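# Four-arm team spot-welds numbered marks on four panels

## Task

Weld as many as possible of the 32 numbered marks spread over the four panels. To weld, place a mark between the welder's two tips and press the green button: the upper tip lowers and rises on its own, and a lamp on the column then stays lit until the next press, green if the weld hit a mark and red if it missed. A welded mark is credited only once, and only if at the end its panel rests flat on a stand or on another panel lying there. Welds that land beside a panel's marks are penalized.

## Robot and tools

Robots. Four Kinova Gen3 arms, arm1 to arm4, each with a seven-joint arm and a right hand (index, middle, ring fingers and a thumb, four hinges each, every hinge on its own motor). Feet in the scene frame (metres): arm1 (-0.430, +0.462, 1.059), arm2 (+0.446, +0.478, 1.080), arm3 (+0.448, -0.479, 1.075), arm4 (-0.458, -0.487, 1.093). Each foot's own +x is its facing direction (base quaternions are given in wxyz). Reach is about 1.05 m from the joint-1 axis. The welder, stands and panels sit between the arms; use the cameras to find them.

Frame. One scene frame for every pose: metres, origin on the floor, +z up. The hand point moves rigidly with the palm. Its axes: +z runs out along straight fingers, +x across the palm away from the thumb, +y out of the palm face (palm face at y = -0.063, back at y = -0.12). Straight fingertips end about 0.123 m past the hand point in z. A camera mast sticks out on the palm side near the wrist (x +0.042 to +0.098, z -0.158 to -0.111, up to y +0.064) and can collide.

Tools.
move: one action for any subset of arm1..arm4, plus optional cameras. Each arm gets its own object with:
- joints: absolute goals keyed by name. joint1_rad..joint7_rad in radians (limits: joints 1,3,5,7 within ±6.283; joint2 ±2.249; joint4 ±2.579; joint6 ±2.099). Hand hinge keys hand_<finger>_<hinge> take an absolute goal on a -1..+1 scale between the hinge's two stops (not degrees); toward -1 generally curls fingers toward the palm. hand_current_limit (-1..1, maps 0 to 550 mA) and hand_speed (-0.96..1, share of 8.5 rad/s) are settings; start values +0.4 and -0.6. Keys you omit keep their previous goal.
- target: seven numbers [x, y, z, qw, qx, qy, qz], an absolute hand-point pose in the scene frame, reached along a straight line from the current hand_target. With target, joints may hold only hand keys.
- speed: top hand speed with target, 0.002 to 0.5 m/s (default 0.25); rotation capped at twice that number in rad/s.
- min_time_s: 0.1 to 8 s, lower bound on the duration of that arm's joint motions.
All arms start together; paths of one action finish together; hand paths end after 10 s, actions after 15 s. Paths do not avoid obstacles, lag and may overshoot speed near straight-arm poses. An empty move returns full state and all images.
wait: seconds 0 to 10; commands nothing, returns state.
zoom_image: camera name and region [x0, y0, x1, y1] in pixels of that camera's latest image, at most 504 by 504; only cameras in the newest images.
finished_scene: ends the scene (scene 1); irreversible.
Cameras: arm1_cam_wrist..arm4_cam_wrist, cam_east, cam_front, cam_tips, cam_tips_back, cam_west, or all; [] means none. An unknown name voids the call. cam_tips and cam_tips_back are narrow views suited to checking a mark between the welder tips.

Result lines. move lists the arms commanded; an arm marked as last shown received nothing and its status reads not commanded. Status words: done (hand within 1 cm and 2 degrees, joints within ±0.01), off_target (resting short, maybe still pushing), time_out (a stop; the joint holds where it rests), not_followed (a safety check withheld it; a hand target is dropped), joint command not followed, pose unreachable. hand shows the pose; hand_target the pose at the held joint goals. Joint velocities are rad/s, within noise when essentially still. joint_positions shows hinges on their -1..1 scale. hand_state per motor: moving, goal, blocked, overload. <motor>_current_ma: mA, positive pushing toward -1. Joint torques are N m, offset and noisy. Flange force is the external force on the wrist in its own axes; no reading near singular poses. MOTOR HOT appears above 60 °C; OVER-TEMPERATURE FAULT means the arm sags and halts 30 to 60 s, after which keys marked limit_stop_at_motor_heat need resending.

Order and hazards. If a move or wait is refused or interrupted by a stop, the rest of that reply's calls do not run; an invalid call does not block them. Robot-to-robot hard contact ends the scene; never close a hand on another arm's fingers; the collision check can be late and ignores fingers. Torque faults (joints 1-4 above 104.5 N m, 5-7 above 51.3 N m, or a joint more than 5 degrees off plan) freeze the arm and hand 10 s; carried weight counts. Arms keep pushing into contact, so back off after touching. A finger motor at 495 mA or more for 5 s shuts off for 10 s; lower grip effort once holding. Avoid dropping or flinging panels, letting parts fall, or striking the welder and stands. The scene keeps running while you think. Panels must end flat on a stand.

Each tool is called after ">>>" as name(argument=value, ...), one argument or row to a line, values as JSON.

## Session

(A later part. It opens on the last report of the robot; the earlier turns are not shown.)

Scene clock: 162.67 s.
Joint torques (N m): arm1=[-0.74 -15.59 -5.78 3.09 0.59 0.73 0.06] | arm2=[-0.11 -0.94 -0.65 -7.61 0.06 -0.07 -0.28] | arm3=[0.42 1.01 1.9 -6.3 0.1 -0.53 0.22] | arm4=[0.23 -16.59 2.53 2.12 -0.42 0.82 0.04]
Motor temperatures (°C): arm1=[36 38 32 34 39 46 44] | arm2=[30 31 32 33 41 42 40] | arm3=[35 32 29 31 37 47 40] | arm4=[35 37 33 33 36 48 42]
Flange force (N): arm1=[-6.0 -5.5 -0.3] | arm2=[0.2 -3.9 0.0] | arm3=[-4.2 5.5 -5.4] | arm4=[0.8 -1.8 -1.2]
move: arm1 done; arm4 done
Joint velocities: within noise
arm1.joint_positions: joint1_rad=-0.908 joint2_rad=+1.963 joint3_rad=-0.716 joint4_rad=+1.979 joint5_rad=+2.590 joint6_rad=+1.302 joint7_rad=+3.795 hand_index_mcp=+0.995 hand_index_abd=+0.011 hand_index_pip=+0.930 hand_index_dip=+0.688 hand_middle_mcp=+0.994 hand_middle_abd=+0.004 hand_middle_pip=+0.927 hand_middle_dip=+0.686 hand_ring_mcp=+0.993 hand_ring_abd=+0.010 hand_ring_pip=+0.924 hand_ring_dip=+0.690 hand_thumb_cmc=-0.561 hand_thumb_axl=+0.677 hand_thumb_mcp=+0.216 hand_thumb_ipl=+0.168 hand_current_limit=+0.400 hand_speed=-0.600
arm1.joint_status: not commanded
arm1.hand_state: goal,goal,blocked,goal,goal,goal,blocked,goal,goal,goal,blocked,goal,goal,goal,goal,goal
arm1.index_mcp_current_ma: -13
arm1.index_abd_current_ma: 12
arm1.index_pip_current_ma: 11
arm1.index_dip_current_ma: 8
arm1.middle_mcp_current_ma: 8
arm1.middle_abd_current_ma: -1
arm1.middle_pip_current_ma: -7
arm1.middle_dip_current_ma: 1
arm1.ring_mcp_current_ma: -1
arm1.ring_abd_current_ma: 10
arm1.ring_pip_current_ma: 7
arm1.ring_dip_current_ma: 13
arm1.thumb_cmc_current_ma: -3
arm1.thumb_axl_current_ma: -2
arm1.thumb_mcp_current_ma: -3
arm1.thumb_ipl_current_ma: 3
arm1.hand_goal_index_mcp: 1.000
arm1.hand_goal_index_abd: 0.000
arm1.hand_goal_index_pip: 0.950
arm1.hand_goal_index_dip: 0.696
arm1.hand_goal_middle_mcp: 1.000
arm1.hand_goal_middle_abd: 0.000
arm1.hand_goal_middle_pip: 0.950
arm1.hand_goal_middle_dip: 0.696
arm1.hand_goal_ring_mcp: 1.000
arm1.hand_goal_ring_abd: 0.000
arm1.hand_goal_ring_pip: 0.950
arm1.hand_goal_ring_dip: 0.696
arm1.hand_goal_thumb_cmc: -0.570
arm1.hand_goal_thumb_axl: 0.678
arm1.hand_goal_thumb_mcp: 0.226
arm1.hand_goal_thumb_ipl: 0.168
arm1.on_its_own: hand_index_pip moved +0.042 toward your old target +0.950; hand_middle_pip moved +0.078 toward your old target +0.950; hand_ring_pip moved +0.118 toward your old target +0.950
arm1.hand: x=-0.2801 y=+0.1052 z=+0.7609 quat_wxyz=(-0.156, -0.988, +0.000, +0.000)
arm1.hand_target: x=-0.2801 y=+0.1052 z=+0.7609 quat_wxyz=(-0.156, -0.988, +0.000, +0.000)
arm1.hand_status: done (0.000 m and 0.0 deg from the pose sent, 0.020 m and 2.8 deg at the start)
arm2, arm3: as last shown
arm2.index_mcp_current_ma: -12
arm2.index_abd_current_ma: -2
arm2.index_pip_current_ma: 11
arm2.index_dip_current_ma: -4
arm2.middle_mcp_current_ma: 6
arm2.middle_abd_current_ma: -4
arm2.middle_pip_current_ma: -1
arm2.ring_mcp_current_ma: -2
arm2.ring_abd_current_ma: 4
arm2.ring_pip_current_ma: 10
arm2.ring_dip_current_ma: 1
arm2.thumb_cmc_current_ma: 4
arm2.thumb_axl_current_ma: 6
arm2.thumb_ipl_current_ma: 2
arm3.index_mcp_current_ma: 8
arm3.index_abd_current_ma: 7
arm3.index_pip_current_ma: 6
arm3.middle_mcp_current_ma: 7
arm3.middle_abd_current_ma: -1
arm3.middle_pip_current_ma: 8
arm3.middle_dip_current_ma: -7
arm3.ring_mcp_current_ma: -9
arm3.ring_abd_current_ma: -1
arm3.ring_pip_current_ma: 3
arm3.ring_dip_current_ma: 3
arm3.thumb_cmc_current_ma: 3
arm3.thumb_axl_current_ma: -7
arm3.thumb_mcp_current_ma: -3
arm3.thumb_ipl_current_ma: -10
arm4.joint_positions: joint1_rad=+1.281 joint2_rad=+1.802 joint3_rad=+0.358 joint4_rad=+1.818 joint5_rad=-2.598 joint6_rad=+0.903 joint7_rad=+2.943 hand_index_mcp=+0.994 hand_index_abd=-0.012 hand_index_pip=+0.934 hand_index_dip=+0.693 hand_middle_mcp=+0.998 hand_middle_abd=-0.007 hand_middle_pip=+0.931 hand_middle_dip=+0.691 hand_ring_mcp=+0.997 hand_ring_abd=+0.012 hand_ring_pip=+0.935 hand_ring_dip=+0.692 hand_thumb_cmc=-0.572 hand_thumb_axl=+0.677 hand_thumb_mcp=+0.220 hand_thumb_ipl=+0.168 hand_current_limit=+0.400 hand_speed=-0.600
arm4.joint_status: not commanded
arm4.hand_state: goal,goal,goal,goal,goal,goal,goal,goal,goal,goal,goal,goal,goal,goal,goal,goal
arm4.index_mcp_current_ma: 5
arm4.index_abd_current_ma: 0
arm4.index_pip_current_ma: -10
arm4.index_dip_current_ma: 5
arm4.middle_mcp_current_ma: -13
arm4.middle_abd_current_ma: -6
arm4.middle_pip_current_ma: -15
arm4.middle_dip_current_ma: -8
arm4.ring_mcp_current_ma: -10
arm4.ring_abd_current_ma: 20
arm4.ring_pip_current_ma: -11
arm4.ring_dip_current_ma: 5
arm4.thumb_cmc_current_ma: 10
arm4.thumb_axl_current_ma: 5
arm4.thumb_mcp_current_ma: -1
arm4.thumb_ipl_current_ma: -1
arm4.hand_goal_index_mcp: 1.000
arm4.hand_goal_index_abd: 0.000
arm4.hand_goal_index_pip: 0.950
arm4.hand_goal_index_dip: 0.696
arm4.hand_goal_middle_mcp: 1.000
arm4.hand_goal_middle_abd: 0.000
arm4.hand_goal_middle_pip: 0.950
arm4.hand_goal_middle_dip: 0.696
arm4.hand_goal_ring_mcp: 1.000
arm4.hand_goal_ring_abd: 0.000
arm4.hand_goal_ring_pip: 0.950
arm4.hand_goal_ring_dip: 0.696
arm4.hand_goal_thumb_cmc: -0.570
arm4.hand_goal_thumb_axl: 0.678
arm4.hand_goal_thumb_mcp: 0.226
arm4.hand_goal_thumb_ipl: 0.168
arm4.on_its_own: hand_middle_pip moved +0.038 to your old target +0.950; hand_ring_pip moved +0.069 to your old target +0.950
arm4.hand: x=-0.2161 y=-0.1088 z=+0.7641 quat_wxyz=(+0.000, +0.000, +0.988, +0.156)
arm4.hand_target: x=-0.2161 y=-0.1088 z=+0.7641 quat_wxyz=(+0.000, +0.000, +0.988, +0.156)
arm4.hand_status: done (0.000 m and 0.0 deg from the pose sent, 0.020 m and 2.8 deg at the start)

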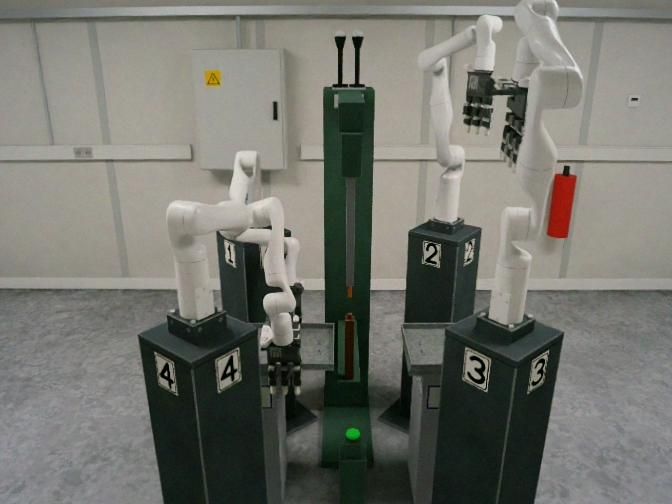

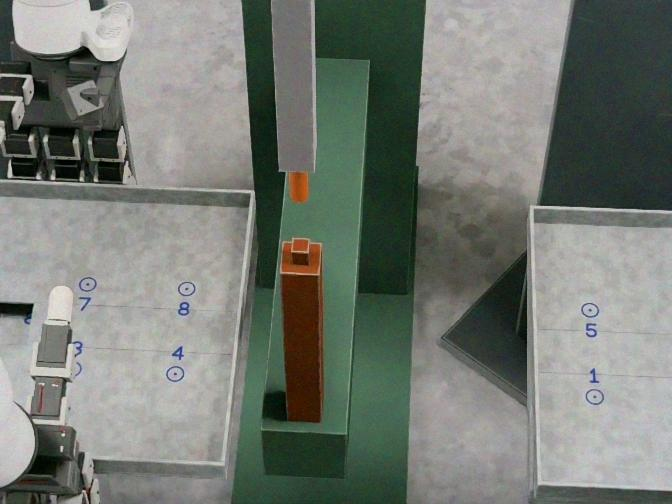

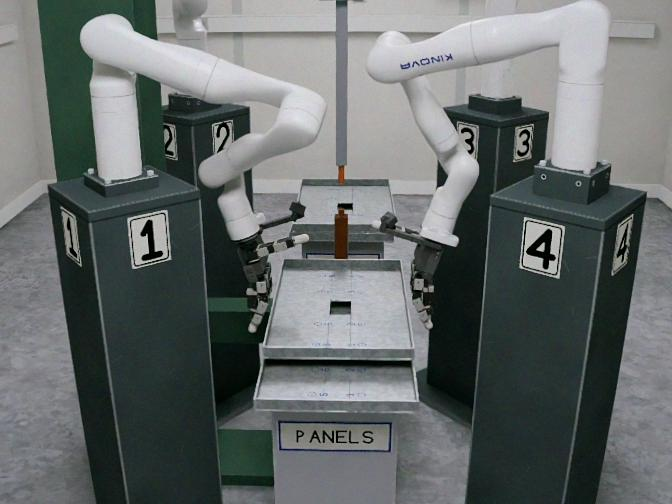

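>>> move(
  arm1={"target": [-0.347, 0.1005, 0.7525, 0.1564, 0.9877, 0, 0], "speed": 0.08},
  arm4={"target": [-0.283, -0.1045, 0.7525, 0, 0, 0.9877, 0.1564], "speed": 0.08},
)

>>> move(
  arm1={"target": [-0.347, 0.085, 0.7525, 0.1564, 0.9877, 0, 0], "speed": 0.03},
  arm4={"target": [-0.283, -0.089, 0.7525, 0, 0, 0.9877, 0.1564], "speed": 0.03},
)

>>> move(
  arm1={"target": [-0.347, 0.085, 0.865, 0.1564, 0.9877, 0, 0], "speed": 0.05},
  arm4={"target": [-0.283, -0.089, 0.865, 0, 0, 0.9877, 0.1564], "speed": 0.05},
  cameras=["cam_front", "cam_tips"],
)

>>> zoom_image(
  camera="cam_front",
  region=[180, 240, 420, 420],
)

Scene clock: 169.57 s.
Joint torques (N m): arm1=[-0.73 -15.25 -5.01 3.49 0.63 0.7 0.03] | arm2=[-0.1 -0.98 -0.62 -7.64 -0.03 -0.05 -0.36] | arm3=[0.55 0.96 1.98 -6.27 0.09 -0.58 0.21] | arm4=[0.19 -15.76 1.92 2.82 -0.41 0.79 0.07]
Motor temperatures (°C): arm1=[36 38 32 34 39 46 44] | arm2=[30 31 32 33 41 42 40] | arm3=[35 32 29 31 37 47 40] | arm4=[35 36 33 33 36 47 42]
Flange force (N): arm1=[-4.8 -6.5 -0.9] | arm2=[0.2 -4.1 0.1] | arm3=[-4.3 5.5 -5.7] | arm4=[0.2 -2.3 -1.3]
move: arm1 done; arm4 done
Joint velocities: within noise
arm1.joint_positions: joint1_rad=-0.752 joint2_rad=+1.946 joint3_rad=-0.569 joint4_rad=+2.030 joint5_rad=+2.726 joint6_rad=+1.243 joint7_rad=+3.786 hand_index_mcp=+0.995 hand_index_abd=+0.010 hand_index_pip=+0.930 hand_index_dip=+0.688 hand_middle_mcp=+0.994 hand_middle_abd=+0.004 hand_middle_pip=+0.927 hand_middle_dip=+0.686 hand_ring_mcp=+0.993 hand_ring_abd=+0.009 hand_ring_pip=+0.924 hand_ring_dip=+0.690 hand_thumb_cmc=-0.561 hand_thumb_axl=+0.677 hand_thumb_mcp=+0.216 hand_thumb_ipl=+0.168 hand_current_limit=+0.400 hand_speed=-0.600
arm1.joint_status: not commanded
arm1.hand_state: goal,goal,blocked,goal,goal,goal,blocked,goal,goal,goal,blocked,goal,goal,goal,goal,goal
arm1.index_mcp_current_ma: -17
arm1.index_abd_current_ma: 8
arm1.index_pip_current_ma: 11
arm1.index_dip_current_ma: -1
arm1.middle_mcp_current_ma: 1
arm1.middle_abd_current_ma: -1
arm1.middle_pip_current_ma: 2
arm1.middle_dip_current_ma: 3
arm1.ring_mcp_current_ma: 13
arm1.ring_abd_current_ma: 10
arm1.ring_pip_current_ma: 9
arm1.ring_dip_current_ma: 12
arm1.thumb_cmc_current_ma: -5
arm1.thumb_axl_current_ma: 4
arm1.thumb_mcp_current_ma: -6
arm1.thumb_ipl_current_ma: 1
arm1.hand_goal_index_mcp: 1.000
arm1.hand_goal_index_abd: 0.000
arm1.hand_goal_index_pip: 0.950
arm1.hand_goal_index_dip: 0.696
arm1.hand_goal_middle_mcp: 1.000
arm1.hand_goal_middle_abd: 0.000
arm1.hand_goal_middle_pip: 0.950
arm1.hand_goal_middle_dip: 0.696
arm1.hand_goal_ring_mcp: 1.000
arm1.hand_goal_ring_abd: 0.000
arm1.hand_goal_ring_pip: 0.950
arm1.hand_goal_ring_dip: 0.696
arm1.hand_goal_thumb_cmc: -0.570
arm1.hand_goal_thumb_axl: 0.678
arm1.hand_goal_thumb_mcp: 0.226
arm1.hand_goal_thumb_ipl: 0.168
arm1.hand: x=-0.3470 y=+0.1005 z=+0.7525 quat_wxyz=(-0.156, -0.988, +0.000, +0.000)
arm1.hand_target: x=-0.3470 y=+0.1005 z=+0.7525 quat_wxyz=(-0.156, -0.988, +0.000, +0.000)
arm1.hand_status: done (0.000 m and 0.0 deg from the pose sent, 0.068 m and 0.0 deg at the start)
arm2, arm3: as last shown
arm2.index_mcp_current_ma: -10
arm2.index_abd_current_ma: 0
arm2.index_pip_current_ma: 8
arm2.index_dip_current_ma: -6
arm2.middle_mcp_current_ma: 7
arm2.middle_abd_current_ma: -3
arm2.middle_dip_current_ma: 0
arm2.ring_mcp_current_ma: -3
arm2.ring_abd_current_ma: 5
arm2.ring_pip_current_ma: 12
arm2.ring_dip_current_ma: 6
arm2.thumb_cmc_current_ma: 6
arm2.thumb_axl_current_ma: 9
arm2.thumb_mcp_current_ma: -2
arm2.thumb_ipl_current_ma: -5
arm3.index_mcp_current_ma: 3
arm3.index_abd_current_ma: 6
arm3.index_pip_current_ma: 8
arm3.index_dip_current_ma: -8
arm3.middle_mcp_current_ma: 6
arm3.middle_abd_current_ma: 10
arm3.middle_pip_current_ma: 9
arm3.middle_dip_current_ma: -4
arm3.ring_mcp_current_ma: -11
arm3.ring_abd_current_ma: 12
arm3.ring_pip_current_ma: 7
arm3.ring_dip_current_ma: 1
arm3.thumb_cmc_current_ma: 0
arm3.thumb_axl_current_ma: 1
arm3.thumb_mcp_current_ma: -5
arm3.thumb_ipl_current_ma: -7
arm4.joint_positions: joint1_rad=+1.135 joint2_rad=+1.844 joint3_rad=+0.265 joint4_rad=+1.873 joint5_rad=-2.783 joint6_rad=+0.944 joint7_rad=+2.988 hand_index_mcp=+0.994 hand_index_abd=-0.012 hand_index_pip=+0.934 hand_index_dip=+0.693 hand_middle_mcp=+0.998 hand_middle_abd=-0.007 hand_middle_pip=+0.931 hand_middle_dip=+0.691 hand_ring_mcp=+0.997 hand_ring_abd=+0.006 hand_ring_pip=+0.935 hand_ring_dip=+0.692 hand_thumb_cmc=-0.572 hand_thumb_axl=+0.677 hand_thumb_mcp=+0.220 hand_thumb_ipl=+0.168 hand_current_limit=+0.400 hand_speed=-0.600
arm4.joint_status: not commanded
arm4.hand_state: goal,goal,goal,goal,goal,goal,goal,goal,goal,goal,goal,goal,goal,goal,goal,goal
arm4.index_mcp_current_ma: -1
arm4.index_abd_current_ma: -16
arm4.index_pip_current_ma: 12
arm4.index_dip_current_ma: -1
arm4.middle_mcp_current_ma: -5
arm4.middle_abd_current_ma: 1
arm4.middle_pip_current_ma: -20
arm4.middle_dip_current_ma: 2
arm4.ring_mcp_current_ma: 3
arm4.ring_abd_current_ma: 6
arm4.ring_pip_current_ma: -25
arm4.ring_dip_current_ma: 4
arm4.thumb_cmc_current_ma: 7
arm4.thumb_axl_current_ma: 1
arm4.thumb_mcp_current_ma: 10
arm4.thumb_ipl_current_ma: -16
arm4.hand_goal_index_mcp: 1.000
arm4.hand_goal_index_abd: 0.000
arm4.hand_goal_index_pip: 0.950
arm4.hand_goal_index_dip: 0.696
arm4.hand_goal_middle_mcp: 1.000
arm4.hand_goal_middle_abd: 0.000
arm4.hand_goal_middle_pip: 0.950
arm4.hand_goal_middle_dip: 0.696
arm4.hand_goal_ring_mcp: 1.000
arm4.hand_goal_ring_abd: 0.000
arm4.hand_goal_ring_pip: 0.950
arm4.hand_goal_ring_dip: 0.696
arm4.hand_goal_thumb_cmc: -0.570
arm4.hand_goal_thumb_axl: 0.678
arm4.hand_goal_thumb_mcp: 0.226
arm4.hand_goal_thumb_ipl: 0.168
arm4.hand: x=-0.2830 y=-0.1045 z=+0.7525 quat_wxyz=(+0.000, +0.000, +0.988, +0.156)
arm4.hand_target: x=-0.2830 y=-0.1045 z=+0.7525 quat_wxyz=(+0.000, +0.000, +0.988, +0.156)
arm4.hand_status: done (0.000 m and 0.0 deg from the pose sent, 0.068 m and 0.0 deg at the start)
pictures: none

Scene clock: 170.67 s.
Joint torques (N m): arm1=[3.9 -46.46 -11.69 -22.64 10.53 11.86 0.06] | arm2=[-0.08 -0.92 -0.68 -7.61 0.06 -0.13 -0.27] | arm3=[0.42 1.08 1.91 -6.39 0.08 -0.49 0.2] | arm4=[-6.12 -43.27 -3.26 -26.75 -3.56 14.12 -0.73]
Motor temperatures (°C): arm1=[36 38 32 34 39 46 44] | arm2=[30 31 32 33 41 42 40] | arm3=[35 32 29 31 37 47 40] | arm4=[35 37 33 33 36 47 42]
Flange force (N): arm1=[-6.3 -54.1 -24.3] | arm2=[0.4 -3.9 -0.2] | arm3=[-3.9 5.5 -4.9] | arm4=[2.4 -44.7 -34.4]
move: arm1 done; arm4 done
Joint velocities: within noise
arm1.joint_positions: joint1_rad=-0.748 joint2_rad=+1.919 joint3_rad=-0.572 joint4_rad=+2.004 joint5_rad=+2.706 joint6_rad=+1.197 joint7_rad=+3.807 hand_index_mcp=+1.001 hand_index_abd=+0.011 hand_index_pip=+0.883 hand_index_dip=+0.688 hand_middle_mcp=+1.001 hand_middle_abd=+0.005 hand_middle_pip=+0.878 hand_middle_dip=+0.686 hand_ring_mcp=+1.001 hand_ring_abd=+0.013 hand_ring_pip=+0.867 hand_ring_dip=+0.690 hand_thumb_cmc=-0.561 hand_thumb_axl=+0.677 hand_thumb_mcp=+0.216 hand_thumb_ipl=+0.168 hand_current_limit=+0.400 hand_speed=-0.600
arm1.joint_status: not commanded
arm1.hand_state: goal,goal,blocked,goal,goal,goal,blocked,goal,goal,goal,blocked,goal,goal,goal,goal,goal
arm1.index_mcp_current_ma: -6
arm1.index_abd_current_ma: 8
arm1.index_pip_current_ma: 4
arm1.index_dip_current_ma: 4
arm1.middle_mcp_current_ma: 2
arm1.middle_abd_current_ma: 5
arm1.middle_pip_current_ma: 0
arm1.middle_dip_current_ma: 3
arm1.ring_mcp_current_ma: -3
arm1.ring_abd_current_ma: 17
arm1.ring_pip_current_ma: 11
arm1.ring_dip_current_ma: 13
arm1.thumb_cmc_current_ma: 2
arm1.thumb_axl_current_ma: -6
arm1.thumb_mcp_current_ma: -2
arm1.thumb_ipl_current_ma: -6
arm1.hand_goal_index_mcp: 1.000
arm1.hand_goal_index_abd: 0.000
arm1.hand_goal_index_pip: 0.950
arm1.hand_goal_index_dip: 0.696
arm1.hand_goal_middle_mcp: 1.000
arm1.hand_goal_middle_abd: 0.000
arm1.hand_goal_middle_pip: 0.950
arm1.hand_goal_middle_dip: 0.696
arm1.hand_goal_ring_mcp: 1.000
arm1.hand_goal_ring_abd: 0.000
arm1.hand_goal_ring_pip: 0.950
arm1.hand_goal_ring_dip: 0.696
arm1.hand_goal_thumb_cmc: -0.570
arm1.hand_goal_thumb_axl: 0.678
arm1.hand_goal_thumb_mcp: 0.226
arm1.hand_goal_thumb_ipl: 0.168
arm1.hand: x=-0.3470 y=+0.0851 z=+0.7525 quat_wxyz=(-0.156, -0.988, +0.000, +0.000)
arm1.hand_target: x=-0.3470 y=+0.0850 z=+0.7525 quat_wxyz=(-0.156, -0.988, +0.000, +0.000)
arm1.hand_status: done (0.000 m and 0.0 deg from the pose sent, 0.016 m and 0.0 deg at the start)
arm2, arm3: as last shown
arm2.index_mcp_current_ma: -3
arm2.index_abd_current_ma: -9
arm2.index_pip_current_ma: 12
arm2.index_dip_current_ma: 0
arm2.middle_mcp_current_ma: 10
arm2.middle_abd_current_ma: -1
arm2.middle_pip_current_ma: 1
arm2.middle_dip_current_ma: -4
arm2.ring_mcp_current_ma: 0
arm2.ring_abd_current_ma: -1
arm2.ring_dip_current_ma: 0
arm2.thumb_cmc_current_ma: 9
arm2.thumb_axl_current_ma: 5
arm2.thumb_mcp_current_ma: -5
arm2.thumb_ipl_current_ma: -4
arm3.index_mcp_current_ma: -4
arm3.index_abd_current_ma: 3
arm3.index_pip_current_ma: 6
arm3.index_dip_current_ma: -17
arm3.middle_mcp_current_ma: 4
arm3.middle_abd_current_ma: 6
arm3.middle_pip_current_ma: 13
arm3.middle_dip_current_ma: -2
arm3.ring_mcp_current_ma: 2
arm3.ring_abd_current_ma: 7
arm3.ring_pip_current_ma: 8
arm3.ring_dip_current_ma: 0
arm3.thumb_cmc_current_ma: -4
arm3.thumb_axl_current_ma: -2
arm3.thumb_mcp_current_ma: -3
arm4.joint_positions: joint1_rad=+1.126 joint2_rad=+1.824 joint3_rad=+0.258 joint4_rad=+1.847 joint5_rad=-2.776 joint6_rad=+0.898 joint7_rad=+2.970 hand_index_mcp=+1.001 hand_index_abd=-0.012 hand_index_pip=+0.918 hand_index_dip=+0.693 hand_middle_mcp=+1.001 hand_middle_abd=-0.007 hand_middle_pip=+0.892 hand_middle_dip=+0.691 hand_ring_mcp=+1.002 hand_ring_abd=+0.005 hand_ring_pip=+0.872 hand_ring_dip=+0.692 hand_thumb_cmc=-0.572 hand_thumb_axl=+0.677 hand_thumb_mcp=+0.220 hand_thumb_ipl=+0.168 hand_current_limit=+0.400 hand_speed=-0.600
arm4.joint_status: not commanded
arm4.hand_state: goal,goal,blocked,goal,goal,goal,blocked,goal,goal,goal,blocked,goal,goal,goal,goal,goal
arm4.index_mcp_current_ma: 1
arm4.index_abd_current_ma: 12
arm4.index_pip_current_ma: -21
arm4.index_dip_current_ma: 1
arm4.middle_mcp_current_ma: -5
arm4.middle_abd_current_ma: 0
arm4.middle_pip_current_ma: -59
arm4.middle_dip_current_ma: -22
arm4.ring_mcp_current_ma: -1
arm4.ring_abd_current_ma: 5
arm4.ring_pip_current_ma: -77
arm4.ring_dip_current_ma: -1
arm4.thumb_cmc_current_ma: 4
arm4.thumb_axl_current_ma: -6
arm4.thumb_mcp_current_ma: 13
arm4.thumb_ipl_current_ma: 1
arm4.hand_goal_index_mcp: 1.000
arm4.hand_goal_index_abd: 0.000
arm4.hand_goal_index_pip: 0.950
arm4.hand_goal_index_dip: 0.696
arm4.hand_goal_middle_mcp: 1.000
arm4.hand_goal_middle_abd: 0.000
arm4.hand_goal_middle_pip: 0.950
arm4.hand_goal_middle_dip: 0.696
arm4.hand_goal_ring_mcp: 1.000
arm4.hand_goal_ring_abd: 0.000
arm4.hand_goal_ring_pip: 0.950
arm4.hand_goal_ring_dip: 0.696
arm4.hand_goal_thumb_cmc: -0.570
arm4.hand_goal_thumb_axl: 0.678
arm4.hand_goal_thumb_mcp: 0.226
arm4.hand_goal_thumb_ipl: 0.168
arm4.hand: x=-0.2830 y=-0.0890 z=+0.7525 quat_wxyz=(+0.000, +0.000, +0.988, +0.156)
arm4.hand_target: x=-0.2830 y=-0.0890 z=+0.7525 quat_wxyz=(+0.000, +0.000, +0.988, +0.156)
arm4.hand_status: done (0.000 m and 0.0 deg from the pose sent, 0.016 m and 0.0 deg at the start)
pictures: none

Scene clock: 173.43 s.
Joint torques (N m): arm1=[5.32 -47.33 -10.63 -22.25 11.37 14.73 0.01] | arm2=[0.09 -0.99 -0.63 -7.59 -0.02 -0.03 -0.32] | arm3=[0.45 1.07 1.9 -6.32 0.11 -0.49 0.21] | arm4=[-7.86 -48.41 -4.61 -27.76 -3.43 18.44 -0.87]
Motor temperatures (°C): arm1=[36 39 32 34 39 46 44] | arm2=[30 31 32 33 41 42 40] | arm3=[35 32 29 31 37 47 40] | arm4=[35 37 33 33 36 48 42]
Flange force (N): arm1=[-3.0 -63.6 -11.4] | arm2=[0.1 -4.1 -0.1] | arm3=[-4.1 5.5 -5.1] | arm4=[0.1 -58.0 -17.1]
move: arm1 done; arm4 done
Joint velocities: within noise
arm1.joint_positions: joint1_rad=-0.755 joint2_rad=+1.704 joint3_rad=-0.694 joint4_rad=+2.283 joint5_rad=+2.539 joint6_rad=+1.305 joint7_rad=+3.776 hand_index_mcp=+1.002 hand_index_abd=+0.011 hand_index_pip=+0.883 hand_index_dip=+0.688 hand_middle_mcp=+1.002 hand_middle_abd=+0.004 hand_middle_pip=+0.879 hand_middle_dip=+0.686 hand_ring_mcp=+1.002 hand_ring_abd=+0.012 hand_ring_pip=+0.868 hand_ring_dip=+0.690 hand_thumb_cmc=-0.561 hand_thumb_axl=+0.677 hand_thumb_mcp=+0.216 hand_thumb_ipl=+0.168 hand_current_limit=+0.400 hand_speed=-0.600
arm1.joint_status: not commanded
arm1.hand_state: goal,goal,blocked,goal,goal,goal,blocked,goal,goal,goal,blocked,goal,goal,goal,goal,goal
arm1.index_mcp_current_ma: -11
arm1.index_abd_current_ma: 13
arm1.index_pip_current_ma: -4
arm1.index_dip_current_ma: -1
arm1.middle_mcp_current_ma: 4
arm1.middle_abd_current_ma: 6
arm1.middle_pip_current_ma: -6
arm1.middle_dip_current_ma: 3
arm1.ring_mcp_current_ma: 5
arm1.ring_abd_current_ma: 14
arm1.ring_pip_current_ma: 0
arm1.ring_dip_current_ma: 12
arm1.thumb_cmc_current_ma: -6
arm1.thumb_axl_current_ma: 1
arm1.thumb_mcp_current_ma: -3
arm1.thumb_ipl_current_ma: 3
arm1.hand_goal_index_mcp: 1.000
arm1.hand_goal_index_abd: 0.000
arm1.hand_goal_index_pip: 0.950
arm1.hand_goal_index_dip: 0.696
arm1.hand_goal_middle_mcp: 1.000
arm1.hand_goal_middle_abd: 0.000
arm1.hand_goal_middle_pip: 0.950
arm1.hand_goal_middle_dip: 0.696
arm1.hand_goal_ring_mcp: 1.000
arm1.hand_goal_ring_abd: 0.000
arm1.hand_goal_ring_pip: 0.950
arm1.hand_goal_ring_dip: 0.696
arm1.hand_goal_thumb_cmc: -0.570
arm1.hand_goal_thumb_axl: 0.678
arm1.hand_goal_thumb_mcp: 0.226
arm1.hand_goal_thumb_ipl: 0.168
arm1.hand: x=-0.3470 y=+0.0850 z=+0.8650 quat_wxyz=(-0.156, -0.988, +0.000, +0.000)
arm1.hand_target: x=-0.3470 y=+0.0850 z=+0.8650 quat_wxyz=(-0.156, -0.988, +0.000, +0.000)
arm1.hand_status: done (0.000 m and 0.0 deg from the pose sent, 0.113 m and 0.0 deg at the start)
arm2, arm3: as last shown
arm2.index_mcp_current_ma: -11
arm2.index_abd_current_ma: -5
arm2.index_dip_current_ma: -2
arm2.middle_mcp_current_ma: 6
arm2.middle_abd_current_ma: -3
arm2.middle_pip_current_ma: -1
arm2.middle_dip_current_ma: 0
arm2.ring_abd_current_ma: 2
arm2.ring_pip_current_ma: 13
arm2.ring_dip_current_ma: 2
arm2.thumb_cmc_current_ma: 5
arm2.thumb_axl_current_ma: 8
arm2.thumb_ipl_current_ma: -3
arm3.index_mcp_current_ma: 0
arm3.index_abd_current_ma: 13
arm3.index_pip_current_ma: 8
arm3.index_dip_current_ma: -5
arm3.middle_mcp_current_ma: 8
arm3.middle_pip_current_ma: 6
arm3.middle_dip_current_ma: -8
arm3.ring_mcp_current_ma: -7
arm3.ring_abd_current_ma: 5
arm3.ring_pip_current_ma: -2
arm3.ring_dip_current_ma: -1
arm3.thumb_cmc_current_ma: 6
arm3.thumb_axl_current_ma: -3
arm3.thumb_mcp_current_ma: -7
arm3.thumb_ipl_current_ma: -10
arm4.joint_positions: joint1_rad=+1.123 joint2_rad=+1.576 joint3_rad=+0.298 joint4_rad=+2.135 joint5_rad=-2.708 joint6_rad=+0.946 joint7_rad=+2.982 hand_index_mcp=+1.001 hand_index_abd=-0.007 hand_index_pip=+0.921 hand_index_dip=+0.693 hand_middle_mcp=+1.002 hand_middle_abd=-0.006 hand_middle_pip=+0.893 hand_middle_dip=+0.691 hand_ring_mcp=+1.002 hand_ring_abd=+0.006 hand_ring_pip=+0.873 hand_ring_dip=+0.692 hand_thumb_cmc=-0.572 hand_thumb_axl=+0.677 hand_thumb_mcp=+0.220 hand_thumb_ipl=+0.168 hand_current_limit=+0.400 hand_speed=-0.600
arm4.joint_status: not commanded
arm4.hand_state: goal,goal,blocked,goal,goal,goal,blocked,goal,goal,goal,blocked,goal,goal,goal,goal,goal
arm4.index_mcp_current_ma: 0
arm4.index_abd_current_ma: -2
arm4.index_pip_current_ma: -34
arm4.index_dip_current_ma: 10
arm4.middle_mcp_current_ma: -2
arm4.middle_abd_current_ma: -5
arm4.middle_pip_current_ma: -76
arm4.middle_dip_current_ma: -21
arm4.ring_mcp_current_ma: 2
arm4.ring_abd_current_ma: 15
arm4.ring_pip_current_ma: -81
arm4.ring_dip_current_ma: 2
arm4.thumb_cmc_current_ma: 3
arm4.thumb_axl_current_ma: 3
arm4.thumb_mcp_current_ma: -2
arm4.thumb_ipl_current_ma: -6
arm4.hand_goal_index_mcp: 1.000
arm4.hand_goal_index_abd: 0.000
arm4.hand_goal_index_pip: 0.950
arm4.hand_goal_index_dip: 0.696
arm4.hand_goal_middle_mcp: 1.000
arm4.hand_goal_middle_abd: 0.000
arm4.hand_goal_middle_pip: 0.950
arm4.hand_goal_middle_dip: 0.696
arm4.hand_goal_ring_mcp: 1.000
arm4.hand_goal_ring_abd: 0.000
arm4.hand_goal_ring_pip: 0.950
arm4.hand_goal_ring_dip: 0.696
arm4.hand_goal_thumb_cmc: -0.570
arm4.hand_goal_thumb_axl: 0.678
arm4.hand_goal_thumb_mcp: 0.226
arm4.hand_goal_thumb_ipl: 0.168
arm4.hand: x=-0.2830 y=-0.0890 z=+0.8650 quat_wxyz=(+0.000, +0.000, +0.988, +0.156)
arm4.hand_target: x=-0.2830 y=-0.0890 z=+0.8650 quat_wxyz=(+0.000, +0.000, +0.988, +0.156)
arm4.hand_status: done (0.000 m and 0.0 deg from the pose sent, 0.113 m and 0.0 deg at the start)

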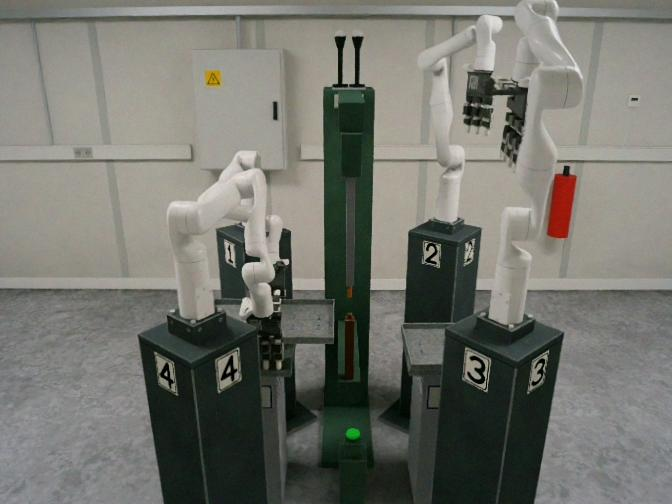

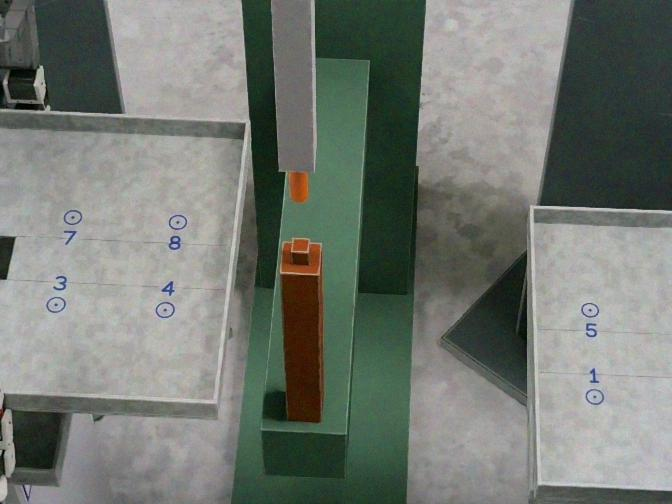

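Scaled by 2.100.

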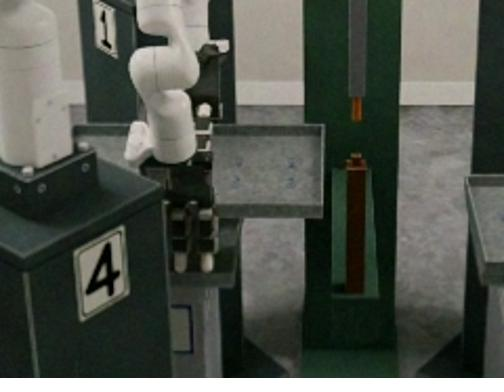

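>>> zoom_image(
  camera="cam_tips",
  region=[250, 160, 350, 300],
)

>>> move(
  arm1={"joints": {"hand_index_pip": 0.56, "hand_middle_pip": 0.56, "hand_ring_pip": 0.56}},
  arm4={"joints": {"hand_index_pip": 0.56, "hand_middle_pip": 0.56, "hand_ring_pip": 0.56}},
)

>>> move(
  arm1={"target": [-0.347, 0.085, 0.932, 0.1564, 0.9877, 0, 0], "speed": 0.06, "joints": {"hand_index_dip": -0.92, "hand_middle_dip": -0.92, "hand_ring_dip": -0.92}},
  arm4={"target": [-0.283, -0.089, 0.932, 0, 0, 0.9877, 0.1564], "speed": 0.06, "joints": {"hand_index_dip": -0.92, "hand_middle_dip": -0.92, "hand_ring_dip": -0.92}},
  cameras=["cam_front", "cam_tips"],
)

>>> zoom_image(
  camera="cam_front",
  region=[180, 240, 420, 420],
)

Scaled by 3.600.

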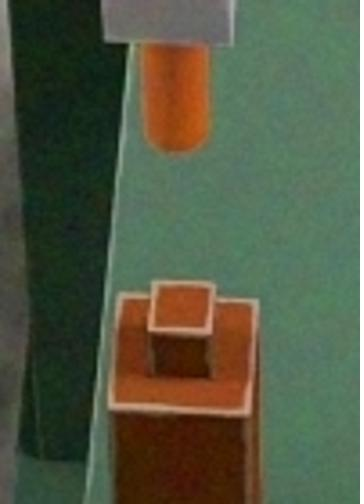

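Scene clock: 175.63 s.
Joint torques (N m): arm1=[4.57 -40.37 -8.52 -16.34 8.22 11.65 0.11] | arm2=[-0.03 -0.92 -0.49 -7.72 0.02 -0.09 -0.28] | arm3=[0.51 1.05 1.88 -6.35 0.12 -0.51 0.21] | arm4=[-4.46 -41.29 -1.96 -20.61 -3.88 13.77 -1.43]
Motor temperatures (°C): arm1=[36 39 32 34 39 46 44] | arm2=[30 31 32 33 41 42 40] | arm3=[35 32 29 31 37 47 40] | arm4=[35 37 33 33 36 48 42]
Flange force (N): arm1=[-1.6 -52.1 -8.1] | arm2=[0.3 -3.4 0.3] | arm3=[-4.0 5.4 -5.1] | arm4=[2.8 -46.6 -13.2]
move: arm1 done; arm4 done
Joint velocities: within noise
arm1.joint_positions: joint1_rad=-0.755 joint2_rad=+1.704 joint3_rad=-0.694 joint4_rad=+2.283 joint5_rad=+2.539 joint6_rad=+1.305 joint7_rad=+3.776 hand_index_mcp=+1.001 hand_index_abd=+0.011 hand_index_pip=+0.546 hand_index_dip=+0.688 hand_middle_mcp=+1.001 hand_middle_abd=+0.005 hand_middle_pip=+0.546 hand_middle_dip=+0.686 hand_ring_mcp=+1.001 hand_ring_abd=+0.013 hand_ring_pip=+0.543 hand_ring_dip=+0.690 hand_thumb_cmc=-0.561 hand_thumb_axl=+0.677 hand_thumb_mcp=+0.216 hand_thumb_ipl=+0.168 hand_current_limit=+0.400 hand_speed=-0.600
arm1.joint_status: all done
arm1.hand_state: goal,goal,goal,goal,goal,goal,goal,goal,goal,goal,goal,goal,goal,goal,goal,goal
arm1.index_mcp_current_ma: -12
arm1.index_abd_current_ma: 6
arm1.index_pip_current_ma: 11
arm1.index_dip_current_ma: 4
arm1.middle_mcp_current_ma: -2
arm1.middle_abd_current_ma: 10
arm1.middle_pip_current_ma: 3
arm1.middle_dip_current_ma: 1
arm1.ring_mcp_current_ma: 3
arm1.ring_abd_current_ma: 7
arm1.ring_pip_current_ma: 2
arm1.ring_dip_current_ma: 11
arm1.thumb_cmc_current_ma: 6
arm1.thumb_axl_current_ma: -1
arm1.thumb_mcp_current_ma: 0
arm1.thumb_ipl_current_ma: 4
arm1.hand_goal_index_mcp: 1.000
arm1.hand_goal_index_abd: 0.000
arm1.hand_goal_index_pip: 0.560
arm1.hand_goal_index_dip: 0.696
arm1.hand_goal_middle_mcp: 1.000
arm1.hand_goal_middle_abd: 0.000
arm1.hand_goal_middle_pip: 0.560
arm1.hand_goal_middle_dip: 0.696
arm1.hand_goal_ring_mcp: 1.000
arm1.hand_goal_ring_abd: 0.000
arm1.hand_goal_ring_pip: 0.560
arm1.hand_goal_ring_dip: 0.696
arm1.hand_goal_thumb_cmc: -0.570
arm1.hand_goal_thumb_axl: 0.678
arm1.hand_goal_thumb_mcp: 0.226
arm1.hand_goal_thumb_ipl: 0.168
arm1.hand: x=-0.3470 y=+0.0850 z=+0.8650 quat_wxyz=(-0.156, -0.988, +0.000, +0.000)
arm1.hand_target: x=-0.3470 y=+0.0850 z=+0.8650 quat_wxyz=(-0.156, -0.988, +0.000, +0.000)
arm1.hand_status: not commanded
arm2, arm3: as last shown
arm2.index_mcp_current_ma: -7
arm2.index_abd_current_ma: -6
arm2.middle_mcp_current_ma: 10
arm2.middle_abd_current_ma: -4
arm2.middle_pip_current_ma: -3
arm2.middle_dip_current_ma: -5
arm2.ring_mcp_current_ma: 4
arm2.ring_abd_current_ma: 3
arm2.ring_pip_current_ma: 12
arm2.ring_dip_current_ma: 0
arm2.thumb_cmc_current_ma: 7
arm2.thumb_axl_current_ma: 6
arm2.thumb_mcp_current_ma: -8
arm2.thumb_ipl_current_ma: -5
arm3.index_mcp_current_ma: 6
arm3.index_abd_current_ma: 5
arm3.index_pip_current_ma: 4
arm3.index_dip_current_ma: -17
arm3.middle_mcp_current_ma: 1
arm3.middle_abd_current_ma: -2
arm3.middle_pip_current_ma: 1
arm3.middle_dip_current_ma: -10
arm3.ring_mcp_current_ma: -6
arm3.ring_abd_current_ma: 7
arm3.ring_pip_current_ma: 8
arm3.ring_dip_current_ma: -2
arm3.thumb_cmc_current_ma: 1
arm3.thumb_axl_current_ma: 0
arm3.thumb_mcp_current_ma: -3
arm3.thumb_ipl_current_ma: -11
arm4.joint_positions: joint1_rad=+1.123 joint2_rad=+1.575 joint3_rad=+0.298 joint4_rad=+2.135 joint5_rad=-2.708 joint6_rad=+0.946 joint7_rad=+2.982 hand_index_mcp=+0.999 hand_index_abd=-0.006 hand_index_pip=+0.559 hand_index_dip=+0.693 hand_middle_mcp=+1.001 hand_middle_abd=+0.003 hand_middle_pip=+0.557 hand_middle_dip=+0.691 hand_ring_mcp=+1.002 hand_ring_abd=+0.005 hand_ring_pip=+0.556 hand_ring_dip=+0.692 hand_thumb_cmc=-0.572 hand_thumb_axl=+0.677 hand_thumb_mcp=+0.220 hand_thumb_ipl=+0.168 hand_current_limit=+0.400 hand_speed=-0.600
arm4.joint_status: all done
arm4.hand_state: goal,goal,goal,goal,goal,goal,goal,goal,goal,goal,goal,goal,goal,goal,goal,goal
arm4.index_mcp_current_ma: -9
arm4.index_abd_current_ma: 11
arm4.index_pip_current_ma: 15
arm4.index_dip_current_ma: -13
arm4.middle_mcp_current_ma: -4
arm4.middle_abd_current_ma: -8
arm4.middle_pip_current_ma: -12
arm4.middle_dip_current_ma: -20
arm4.ring_mcp_current_ma: 9
arm4.ring_abd_current_ma: 9
arm4.ring_pip_current_ma: 8
arm4.ring_dip_current_ma: 6
arm4.thumb_cmc_current_ma: 0
arm4.thumb_axl_current_ma: 0
arm4.thumb_mcp_current_ma: 0
arm4.thumb_ipl_current_ma: -4
arm4.hand_goal_index_mcp: 1.000
arm4.hand_goal_index_abd: 0.000
arm4.hand_goal_index_pip: 0.560
arm4.hand_goal_index_dip: 0.696
arm4.hand_goal_middle_mcp: 1.000
arm4.hand_goal_middle_abd: 0.000
arm4.hand_goal_middle_pip: 0.560
arm4.hand_goal_middle_dip: 0.696
arm4.hand_goal_ring_mcp: 1.000
arm4.hand_goal_ring_abd: 0.000
arm4.hand_goal_ring_pip: 0.560
arm4.hand_goal_ring_dip: 0.696
arm4.hand_goal_thumb_cmc: -0.570
arm4.hand_goal_thumb_axl: 0.678
arm4.hand_goal_thumb_mcp: 0.226
arm4.hand_goal_thumb_ipl: 0.168
arm4.hand: x=-0.2830 y=-0.0888 z=+0.8651 quat_wxyz=(+0.000, +0.000, +0.988, +0.157)
arm4.hand_target: x=-0.2830 y=-0.0890 z=+0.8650 quat_wxyz=(+0.000, +0.000, +0.988, +0.156)
arm4.hand_status: not commanded
pictures: none

Scene clock: 177.27 s.
Joint torques (N m): arm1=[4.77 -39.45 -7.63 -17.96 8.94 12.62 0.22] | arm2=[-0.12 -0.91 -0.64 -7.52 -0.01 -0.07 -0.34] | arm3=[0.42 1.11 1.89 -6.25 0.1 -0.54 0.24] | arm4=[-5.3 -40.1 -2.87 -22.65 -4.01 14.97 -1.55]
Motor temperatures (°C): arm1=[36 39 32 34 39 46 44] | arm2=[30 31 32 33 41 42 40] | arm3=[35 32 29 31 37 47 40] | arm4=[35 38 33 33 36 48 42]
Flange force (N): arm1=[-1.9 -57.1 -7.1] | arm2=[0.2 -4.1 -0.4] | arm3=[-4.0 5.5 -5.5] | arm4=[2.3 -51.2 -13.8]
move: arm1 done; arm4 done
Joint velocities: within noise
arm1.joint_positions: joint1_rad=-0.765 joint2_rad=+1.548 joint3_rad=-0.797 joint4_rad=+2.414 joint5_rad=+2.392 joint6_rad=+1.319 joint7_rad=+3.756 hand_index_mcp=+1.001 hand_index_abd=+0.011 hand_index_pip=+0.546 hand_index_dip=-0.909 hand_middle_mcp=+1.001 hand_middle_abd=+0.005 hand_middle_pip=+0.547 hand_middle_dip=-0.907 hand_ring_mcp=+1.001 hand_ring_abd=+0.013 hand_ring_pip=+0.543 hand_ring_dip=-0.911 hand_thumb_cmc=-0.561 hand_thumb_axl=+0.677 hand_thumb_mcp=+0.216 hand_thumb_ipl=+0.168 hand_current_limit=+0.400 hand_speed=-0.600
arm1.joint_status: all done
arm1.hand_state: goal,goal,goal,goal,goal,goal,goal,goal,goal,goal,goal,goal,goal,goal,goal,goal
arm1.index_mcp_current_ma: -12
arm1.index_abd_current_ma: 12
arm1.index_pip_current_ma: 11
arm1.index_dip_current_ma: 0
arm1.middle_mcp_current_ma: 4
arm1.middle_abd_current_ma: 4
arm1.middle_pip_current_ma: 4
arm1.middle_dip_current_ma: 0
arm1.ring_mcp_current_ma: 5
arm1.ring_abd_current_ma: 13
arm1.ring_pip_current_ma: 6
arm1.ring_dip_current_ma: 11
arm1.thumb_cmc_current_ma: -3
arm1.thumb_axl_current_ma: -2
arm1.thumb_mcp_current_ma: 3
arm1.thumb_ipl_current_ma: 0
arm1.hand_goal_index_mcp: 1.000
arm1.hand_goal_index_abd: 0.000
arm1.hand_goal_index_pip: 0.560
arm1.hand_goal_index_dip: -0.920
arm1.hand_goal_middle_mcp: 1.000
arm1.hand_goal_middle_abd: 0.000
arm1.hand_goal_middle_pip: 0.560
arm1.hand_goal_middle_dip: -0.920
arm1.hand_goal_ring_mcp: 1.000
arm1.hand_goal_ring_abd: 0.000
arm1.hand_goal_ring_pip: 0.560
arm1.hand_goal_ring_dip: -0.920
arm1.hand_goal_thumb_cmc: -0.570
arm1.hand_goal_thumb_axl: 0.678
arm1.hand_goal_thumb_mcp: 0.226
arm1.hand_goal_thumb_ipl: 0.168
arm1.hand: x=-0.3470 y=+0.0850 z=+0.9320 quat_wxyz=(-0.156, -0.988, +0.000, +0.000)
arm1.hand_target: x=-0.3470 y=+0.0850 z=+0.9320 quat_wxyz=(-0.156, -0.988, +0.000, +0.000)
arm1.hand_status: done (0.000 m and 0.0 deg from the pose sent, 0.067 m and 0.0 deg at the start)
arm2, arm3: as last shown
arm2.index_abd_current_ma: -9
arm2.index_pip_current_ma: 10
arm2.index_dip_current_ma: 0
arm2.middle_abd_current_ma: -5
arm2.middle_pip_current_ma: -4
arm2.middle_dip_current_ma: 0
arm2.ring_mcp_current_ma: 0
arm2.ring_abd_current_ma: 1
arm2.ring_pip_current_ma: 10
arm2.thumb_cmc_current_ma: 9
arm2.thumb_axl_current_ma: 5
arm2.thumb_mcp_current_ma: -5
arm2.thumb_ipl_current_ma: -4
arm3.index_mcp_current_ma: -8
arm3.index_abd_current_ma: 15
arm3.index_pip_current_ma: 5
arm3.index_dip_current_ma: -11
arm3.middle_mcp_current_ma: 6
arm3.middle_abd_current_ma: 4
arm3.middle_pip_current_ma: 9
arm3.middle_dip_current_ma: -9
arm3.ring_mcp_current_ma: -3
arm3.ring_abd_current_ma: 2
arm3.ring_pip_current_ma: 4
arm3.ring_dip_current_ma: -1
arm3.thumb_cmc_current_ma: -2
arm3.thumb_axl_current_ma: -3
arm3.thumb_mcp_current_ma: 2
arm3.thumb_ipl_current_ma: -7
arm4.joint_positions: joint1_rad=+1.125 joint2_rad=+1.406 joint3_rad=+0.330 joint4_rad=+2.272 joint5_rad=-2.642 joint6_rad=+0.923 joint7_rad=+2.977 hand_index_mcp=+0.999 hand_index_abd=-0.009 hand_index_pip=+0.559 hand_index_dip=-0.915 hand_middle_mcp=+1.001 hand_middle_abd=+0.003 hand_middle_pip=+0.557 hand_middle_dip=-0.913 hand_ring_mcp=+1.002 hand_ring_abd=+0.006 hand_ring_pip=+0.556 hand_ring_dip=-0.914 hand_thumb_cmc=-0.572 hand_thumb_axl=+0.677 hand_thumb_mcp=+0.220 hand_thumb_ipl=+0.168 hand_current_limit=+0.400 hand_speed=-0.600
arm4.joint_status: all done
arm4.hand_state: goal,goal,goal,goal,goal,goal,goal,goal,goal,goal,goal,goal,goal,goal,goal,goal
arm4.index_mcp_current_ma: 3
arm4.index_abd_current_ma: 3
arm4.index_pip_current_ma: -2
arm4.index_dip_current_ma: 6
arm4.middle_mcp_current_ma: -10
arm4.middle_abd_current_ma: 8
arm4.middle_pip_current_ma: -3
arm4.middle_dip_current_ma: -7
arm4.ring_mcp_current_ma: -4
arm4.ring_abd_current_ma: 4
arm4.ring_pip_current_ma: -17
arm4.ring_dip_current_ma: 16
arm4.thumb_cmc_current_ma: 6
arm4.thumb_axl_current_ma: 2
arm4.thumb_mcp_current_ma: 10
arm4.thumb_ipl_current_ma: 0
arm4.hand_goal_index_mcp: 1.000
arm4.hand_goal_index_abd: 0.000
arm4.hand_goal_index_pip: 0.560
arm4.hand_goal_index_dip: -0.920
arm4.hand_goal_middle_mcp: 1.000
arm4.hand_goal_middle_abd: 0.000
arm4.hand_goal_middle_pip: 0.560
arm4.hand_goal_middle_dip: -0.920
arm4.hand_goal_ring_mcp: 1.000
arm4.hand_goal_ring_abd: 0.000
arm4.hand_goal_ring_pip: 0.560
arm4.hand_goal_ring_dip: -0.920
arm4.hand_goal_thumb_cmc: -0.570
arm4.hand_goal_thumb_axl: 0.678
arm4.hand_goal_thumb_mcp: 0.226
arm4.hand_goal_thumb_ipl: 0.168
arm4.hand: x=-0.2830 y=-0.0890 z=+0.9320 quat_wxyz=(+0.000, +0.000, +0.988, +0.156)
arm4.hand_target: x=-0.2830 y=-0.0890 z=+0.9320 quat_wxyz=(+0.000, +0.000, +0.988, +0.156)
arm4.hand_status: done (0.000 m and 0.0 deg from the pose sent, 0.067 m and 0.0 deg at the start)

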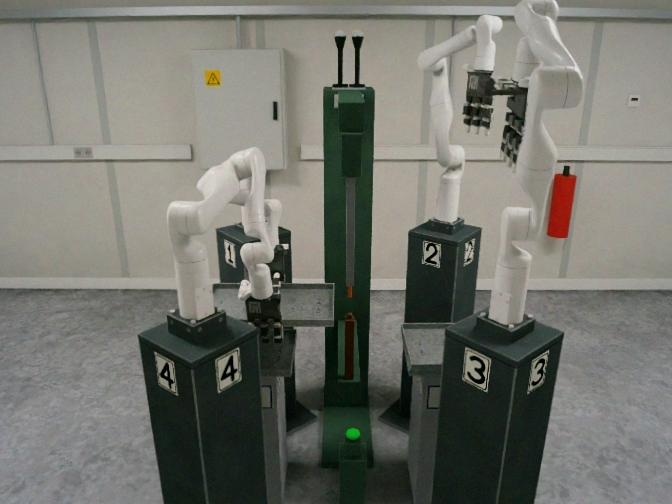

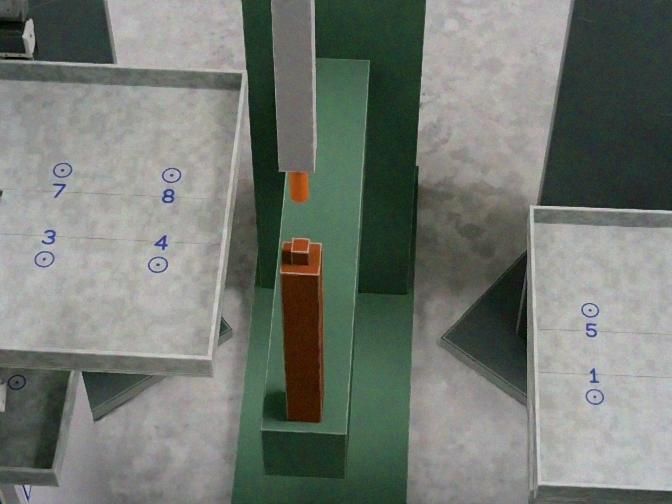

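Scaled by 2.100.

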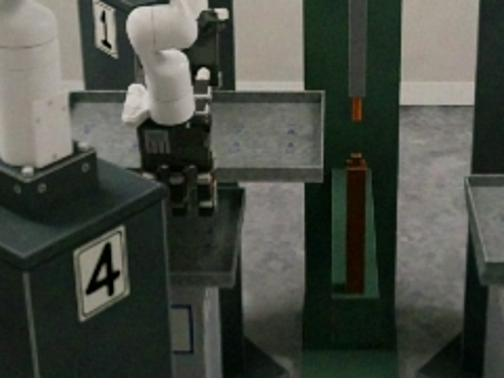

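>>> move(
  arm1={"target": [-0.225, 0.085, 0.932, 0.1564, 0.9877, 0, 0], "speed": 0.06},
  arm4={"target": [-0.161, -0.089, 0.932, 0, 0, 0.9877, 0.1564], "speed": 0.06},
  cameras=["cam_front", "cam_tips", "cam_east"],
)

>>> zoom_image(
  camera="cam_front",
  region=[200, 240, 440, 420],
)

>>> zoom_image(
  camera="cam_east",
  region=[180, 80, 450, 300],
)

Scene clock: 182.53 s.
Joint torques (N m): arm1=[8.32 -37.99 -4.2 -14.64 8.55 10.85 0.72] | arm2=[-0.04 -0.97 -0.58 -7.55 0.05 -0.08 -0.34] | arm3=[0.41 1 1.98 -6.36 0.14 -0.52 0.18] | arm4=[-10.15 -36.73 -8.67 -18.76 -4.16 12.76 -1.38]
Motor temperatures (°C): arm1=[36 39 32 34 39 47 44] | arm2=[30 31 32 33 41 42 40] | arm3=[35 32 29 31 37 47 40] | arm4=[35 38 33 33 36 48 42]
Flange force (N): arm1=[-4.2 -47.1 -4.8] | arm2=[0.1 -3.9 -0.4] | arm3=[-4.2 5.7 -5.1] | arm4=[0.9 -43.2 -11.1]
move: arm1 done; arm4 done
Joint velocities: within noise
arm1.joint_positions: joint1_rad=-1.051 joint2_rad=+1.554 joint3_rad=-0.967 joint4_rad=+2.199 joint5_rad=+2.144 joint6_rad=+1.334 joint7_rad=+3.754 hand_index_mcp=+1.001 hand_index_abd=+0.011 hand_index_pip=+0.546 hand_index_dip=-0.909 hand_middle_mcp=+1.001 hand_middle_abd=+0.005 hand_middle_pip=+0.547 hand_middle_dip=-0.907 hand_ring_mcp=+1.000 hand_ring_abd=+0.012 hand_ring_pip=+0.544 hand_ring_dip=-0.911 hand_thumb_cmc=-0.566 hand_thumb_axl=+0.677 hand_thumb_mcp=+0.216 hand_thumb_ipl=+0.168 hand_current_limit=+0.400 hand_speed=-0.600
arm1.joint_status: not commanded
arm1.hand_state: goal,goal,goal,goal,goal,goal,goal,goal,goal,goal,goal,goal,goal,goal,goal,goal
arm1.index_mcp_current_ma: -6
arm1.index_abd_current_ma: 13
arm1.index_pip_current_ma: 11
arm1.index_dip_current_ma: 0
arm1.middle_mcp_current_ma: 6
arm1.middle_abd_current_ma: 1
arm1.middle_pip_current_ma: -1
arm1.middle_dip_current_ma: 2
arm1.ring_mcp_current_ma: 5
arm1.ring_abd_current_ma: 11
arm1.ring_pip_current_ma: 13
arm1.ring_dip_current_ma: 9
arm1.thumb_cmc_current_ma: 6
arm1.thumb_axl_current_ma: 1
arm1.thumb_mcp_current_ma: -4
arm1.thumb_ipl_current_ma: 3
arm1.hand_goal_index_mcp: 1.000
arm1.hand_goal_index_abd: 0.000
arm1.hand_goal_index_pip: 0.560
arm1.hand_goal_index_dip: -0.920
arm1.hand_goal_middle_mcp: 1.000
arm1.hand_goal_middle_abd: 0.000
arm1.hand_goal_middle_pip: 0.560
arm1.hand_goal_middle_dip: -0.920
arm1.hand_goal_ring_mcp: 1.000
arm1.hand_goal_ring_abd: 0.000
arm1.hand_goal_ring_pip: 0.560
arm1.hand_goal_ring_dip: -0.920
arm1.hand_goal_thumb_cmc: -0.570
arm1.hand_goal_thumb_axl: 0.678
arm1.hand_goal_thumb_mcp: 0.226
arm1.hand_goal_thumb_ipl: 0.168
arm1.hand: x=-0.2250 y=+0.0850 z=+0.9320 quat_wxyz=(-0.156, -0.988, +0.000, +0.000)
arm1.hand_target: x=-0.2250 y=+0.0850 z=+0.9320 quat_wxyz=(-0.156, -0.988, +0.000, +0.000)
arm1.hand_status: done (0.000 m and 0.0 deg from the pose sent, 0.122 m and 0.0 deg at the start)
arm2, arm3: as last shown
arm2.index_mcp_current_ma: -9
arm2.index_abd_current_ma: -5
arm2.index_pip_current_ma: 15
arm2.index_dip_current_ma: -3
arm2.middle_mcp_current_ma: 8
arm2.middle_abd_current_ma: -2
arm2.middle_pip_current_ma: -2
arm2.middle_dip_current_ma: -1
arm2.ring_mcp_current_ma: -1
arm2.ring_abd_current_ma: 5
arm2.ring_dip_current_ma: -2
arm2.thumb_cmc_current_ma: 7
arm2.thumb_axl_current_ma: 7
arm2.thumb_ipl_current_ma: -6
arm3.index_mcp_current_ma: 4
arm3.index_abd_current_ma: 10
arm3.index_pip_current_ma: 15
arm3.index_dip_current_ma: -3
arm3.middle_pip_current_ma: 3
arm3.middle_dip_current_ma: -5
arm3.ring_mcp_current_ma: -8
arm3.ring_abd_current_ma: -1
arm3.ring_pip_current_ma: 10
arm3.ring_dip_current_ma: 1
arm3.thumb_cmc_current_ma: -5
arm3.thumb_axl_current_ma: -5
arm3.thumb_mcp_current_ma: -3
arm3.thumb_ipl_current_ma: -6
arm4.joint_positions: joint1_rad=+1.406 joint2_rad=+1.348 joint3_rad=+0.409 joint4_rad=+2.039 joint5_rad=-2.258 joint6_rad=+0.753 joint7_rad=+2.862 hand_index_mcp=+0.998 hand_index_abd=-0.010 hand_index_pip=+0.559 hand_index_dip=-0.915 hand_middle_mcp=+1.001 hand_middle_abd=+0.002 hand_middle_pip=+0.557 hand_middle_dip=-0.913 hand_ring_mcp=+1.002 hand_ring_abd=+0.006 hand_ring_pip=+0.556 hand_ring_dip=-0.914 hand_thumb_cmc=-0.566 hand_thumb_axl=+0.677 hand_thumb_mcp=+0.220 hand_thumb_ipl=+0.168 hand_current_limit=+0.400 hand_speed=-0.600
arm4.joint_status: not commanded
arm4.hand_state: goal,goal,goal,goal,goal,goal,goal,goal,goal,goal,goal,goal,goal,goal,goal,goal
arm4.index_mcp_current_ma: -8
arm4.index_abd_current_ma: 1
arm4.index_pip_current_ma: 1
arm4.index_dip_current_ma: -9
arm4.middle_mcp_current_ma: -6
arm4.middle_abd_current_ma: 13
arm4.middle_pip_current_ma: -15
arm4.middle_dip_current_ma: 0
arm4.ring_mcp_current_ma: -6
arm4.ring_abd_current_ma: 22
arm4.ring_pip_current_ma: -24
arm4.ring_dip_current_ma: 14
arm4.thumb_cmc_current_ma: 8
arm4.thumb_axl_current_ma: 5
arm4.thumb_mcp_current_ma: 3
arm4.thumb_ipl_current_ma: -6
arm4.hand_goal_index_mcp: 1.000
arm4.hand_goal_index_abd: 0.000
arm4.hand_goal_index_pip: 0.560
arm4.hand_goal_index_dip: -0.920
arm4.hand_goal_middle_mcp: 1.000
arm4.hand_goal_middle_abd: 0.000
arm4.hand_goal_middle_pip: 0.560
arm4.hand_goal_middle_dip: -0.920
arm4.hand_goal_ring_mcp: 1.000
arm4.hand_goal_ring_abd: 0.000
arm4.hand_goal_ring_pip: 0.560
arm4.hand_goal_ring_dip: -0.920
arm4.hand_goal_thumb_cmc: -0.570
arm4.hand_goal_thumb_axl: 0.678
arm4.hand_goal_thumb_mcp: 0.226
arm4.hand_goal_thumb_ipl: 0.168
arm4.hand: x=-0.1610 y=-0.0890 z=+0.9320 quat_wxyz=(+0.000, +0.000, +0.988, +0.156)
arm4.hand_target: x=-0.1610 y=-0.0890 z=+0.9320 quat_wxyz=(+0.000, +0.000, +0.988, +0.156)
arm4.hand_status: done (0.000 m and 0.0 deg from the pose sent, 0.122 m and 0.0 deg at the start)
pictures: cam_east, cam_front, cam_tips

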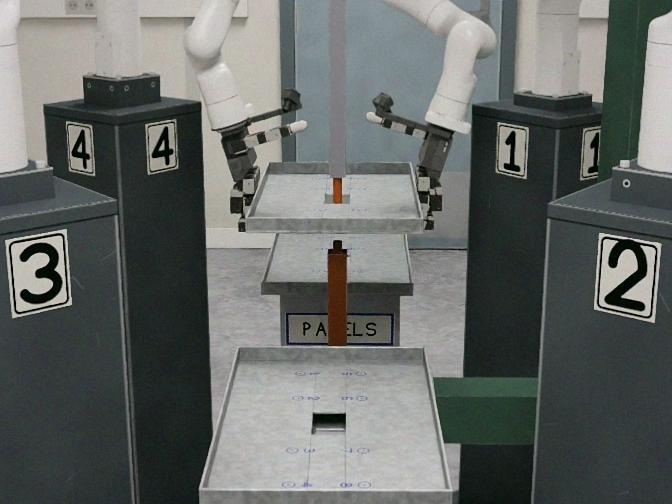

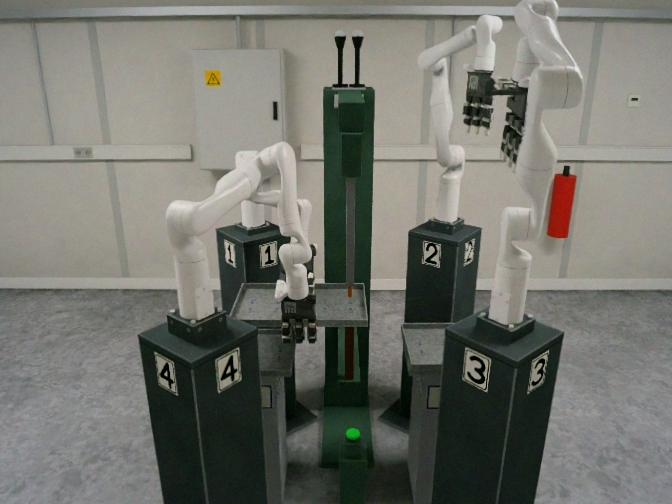

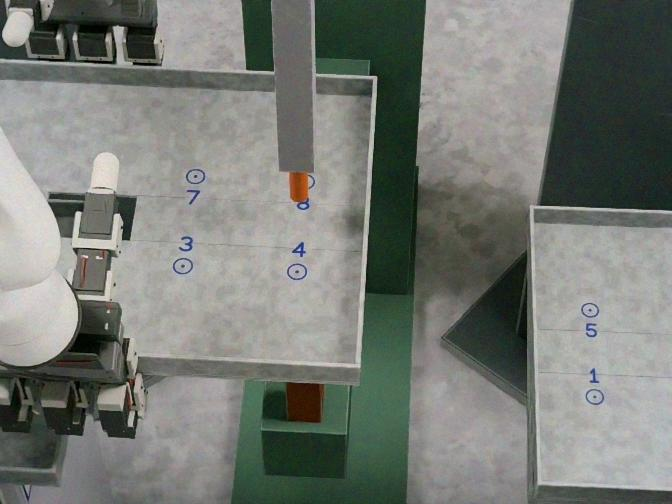

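Scaled by 2.100.

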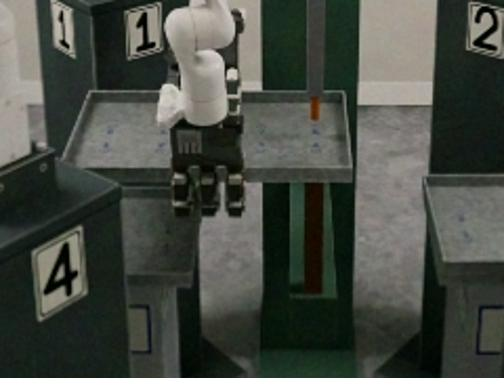

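Scaled by 1.867.

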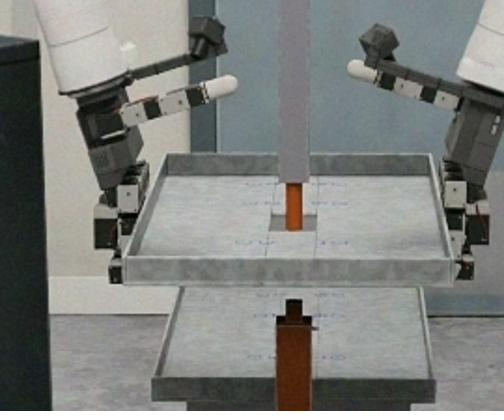

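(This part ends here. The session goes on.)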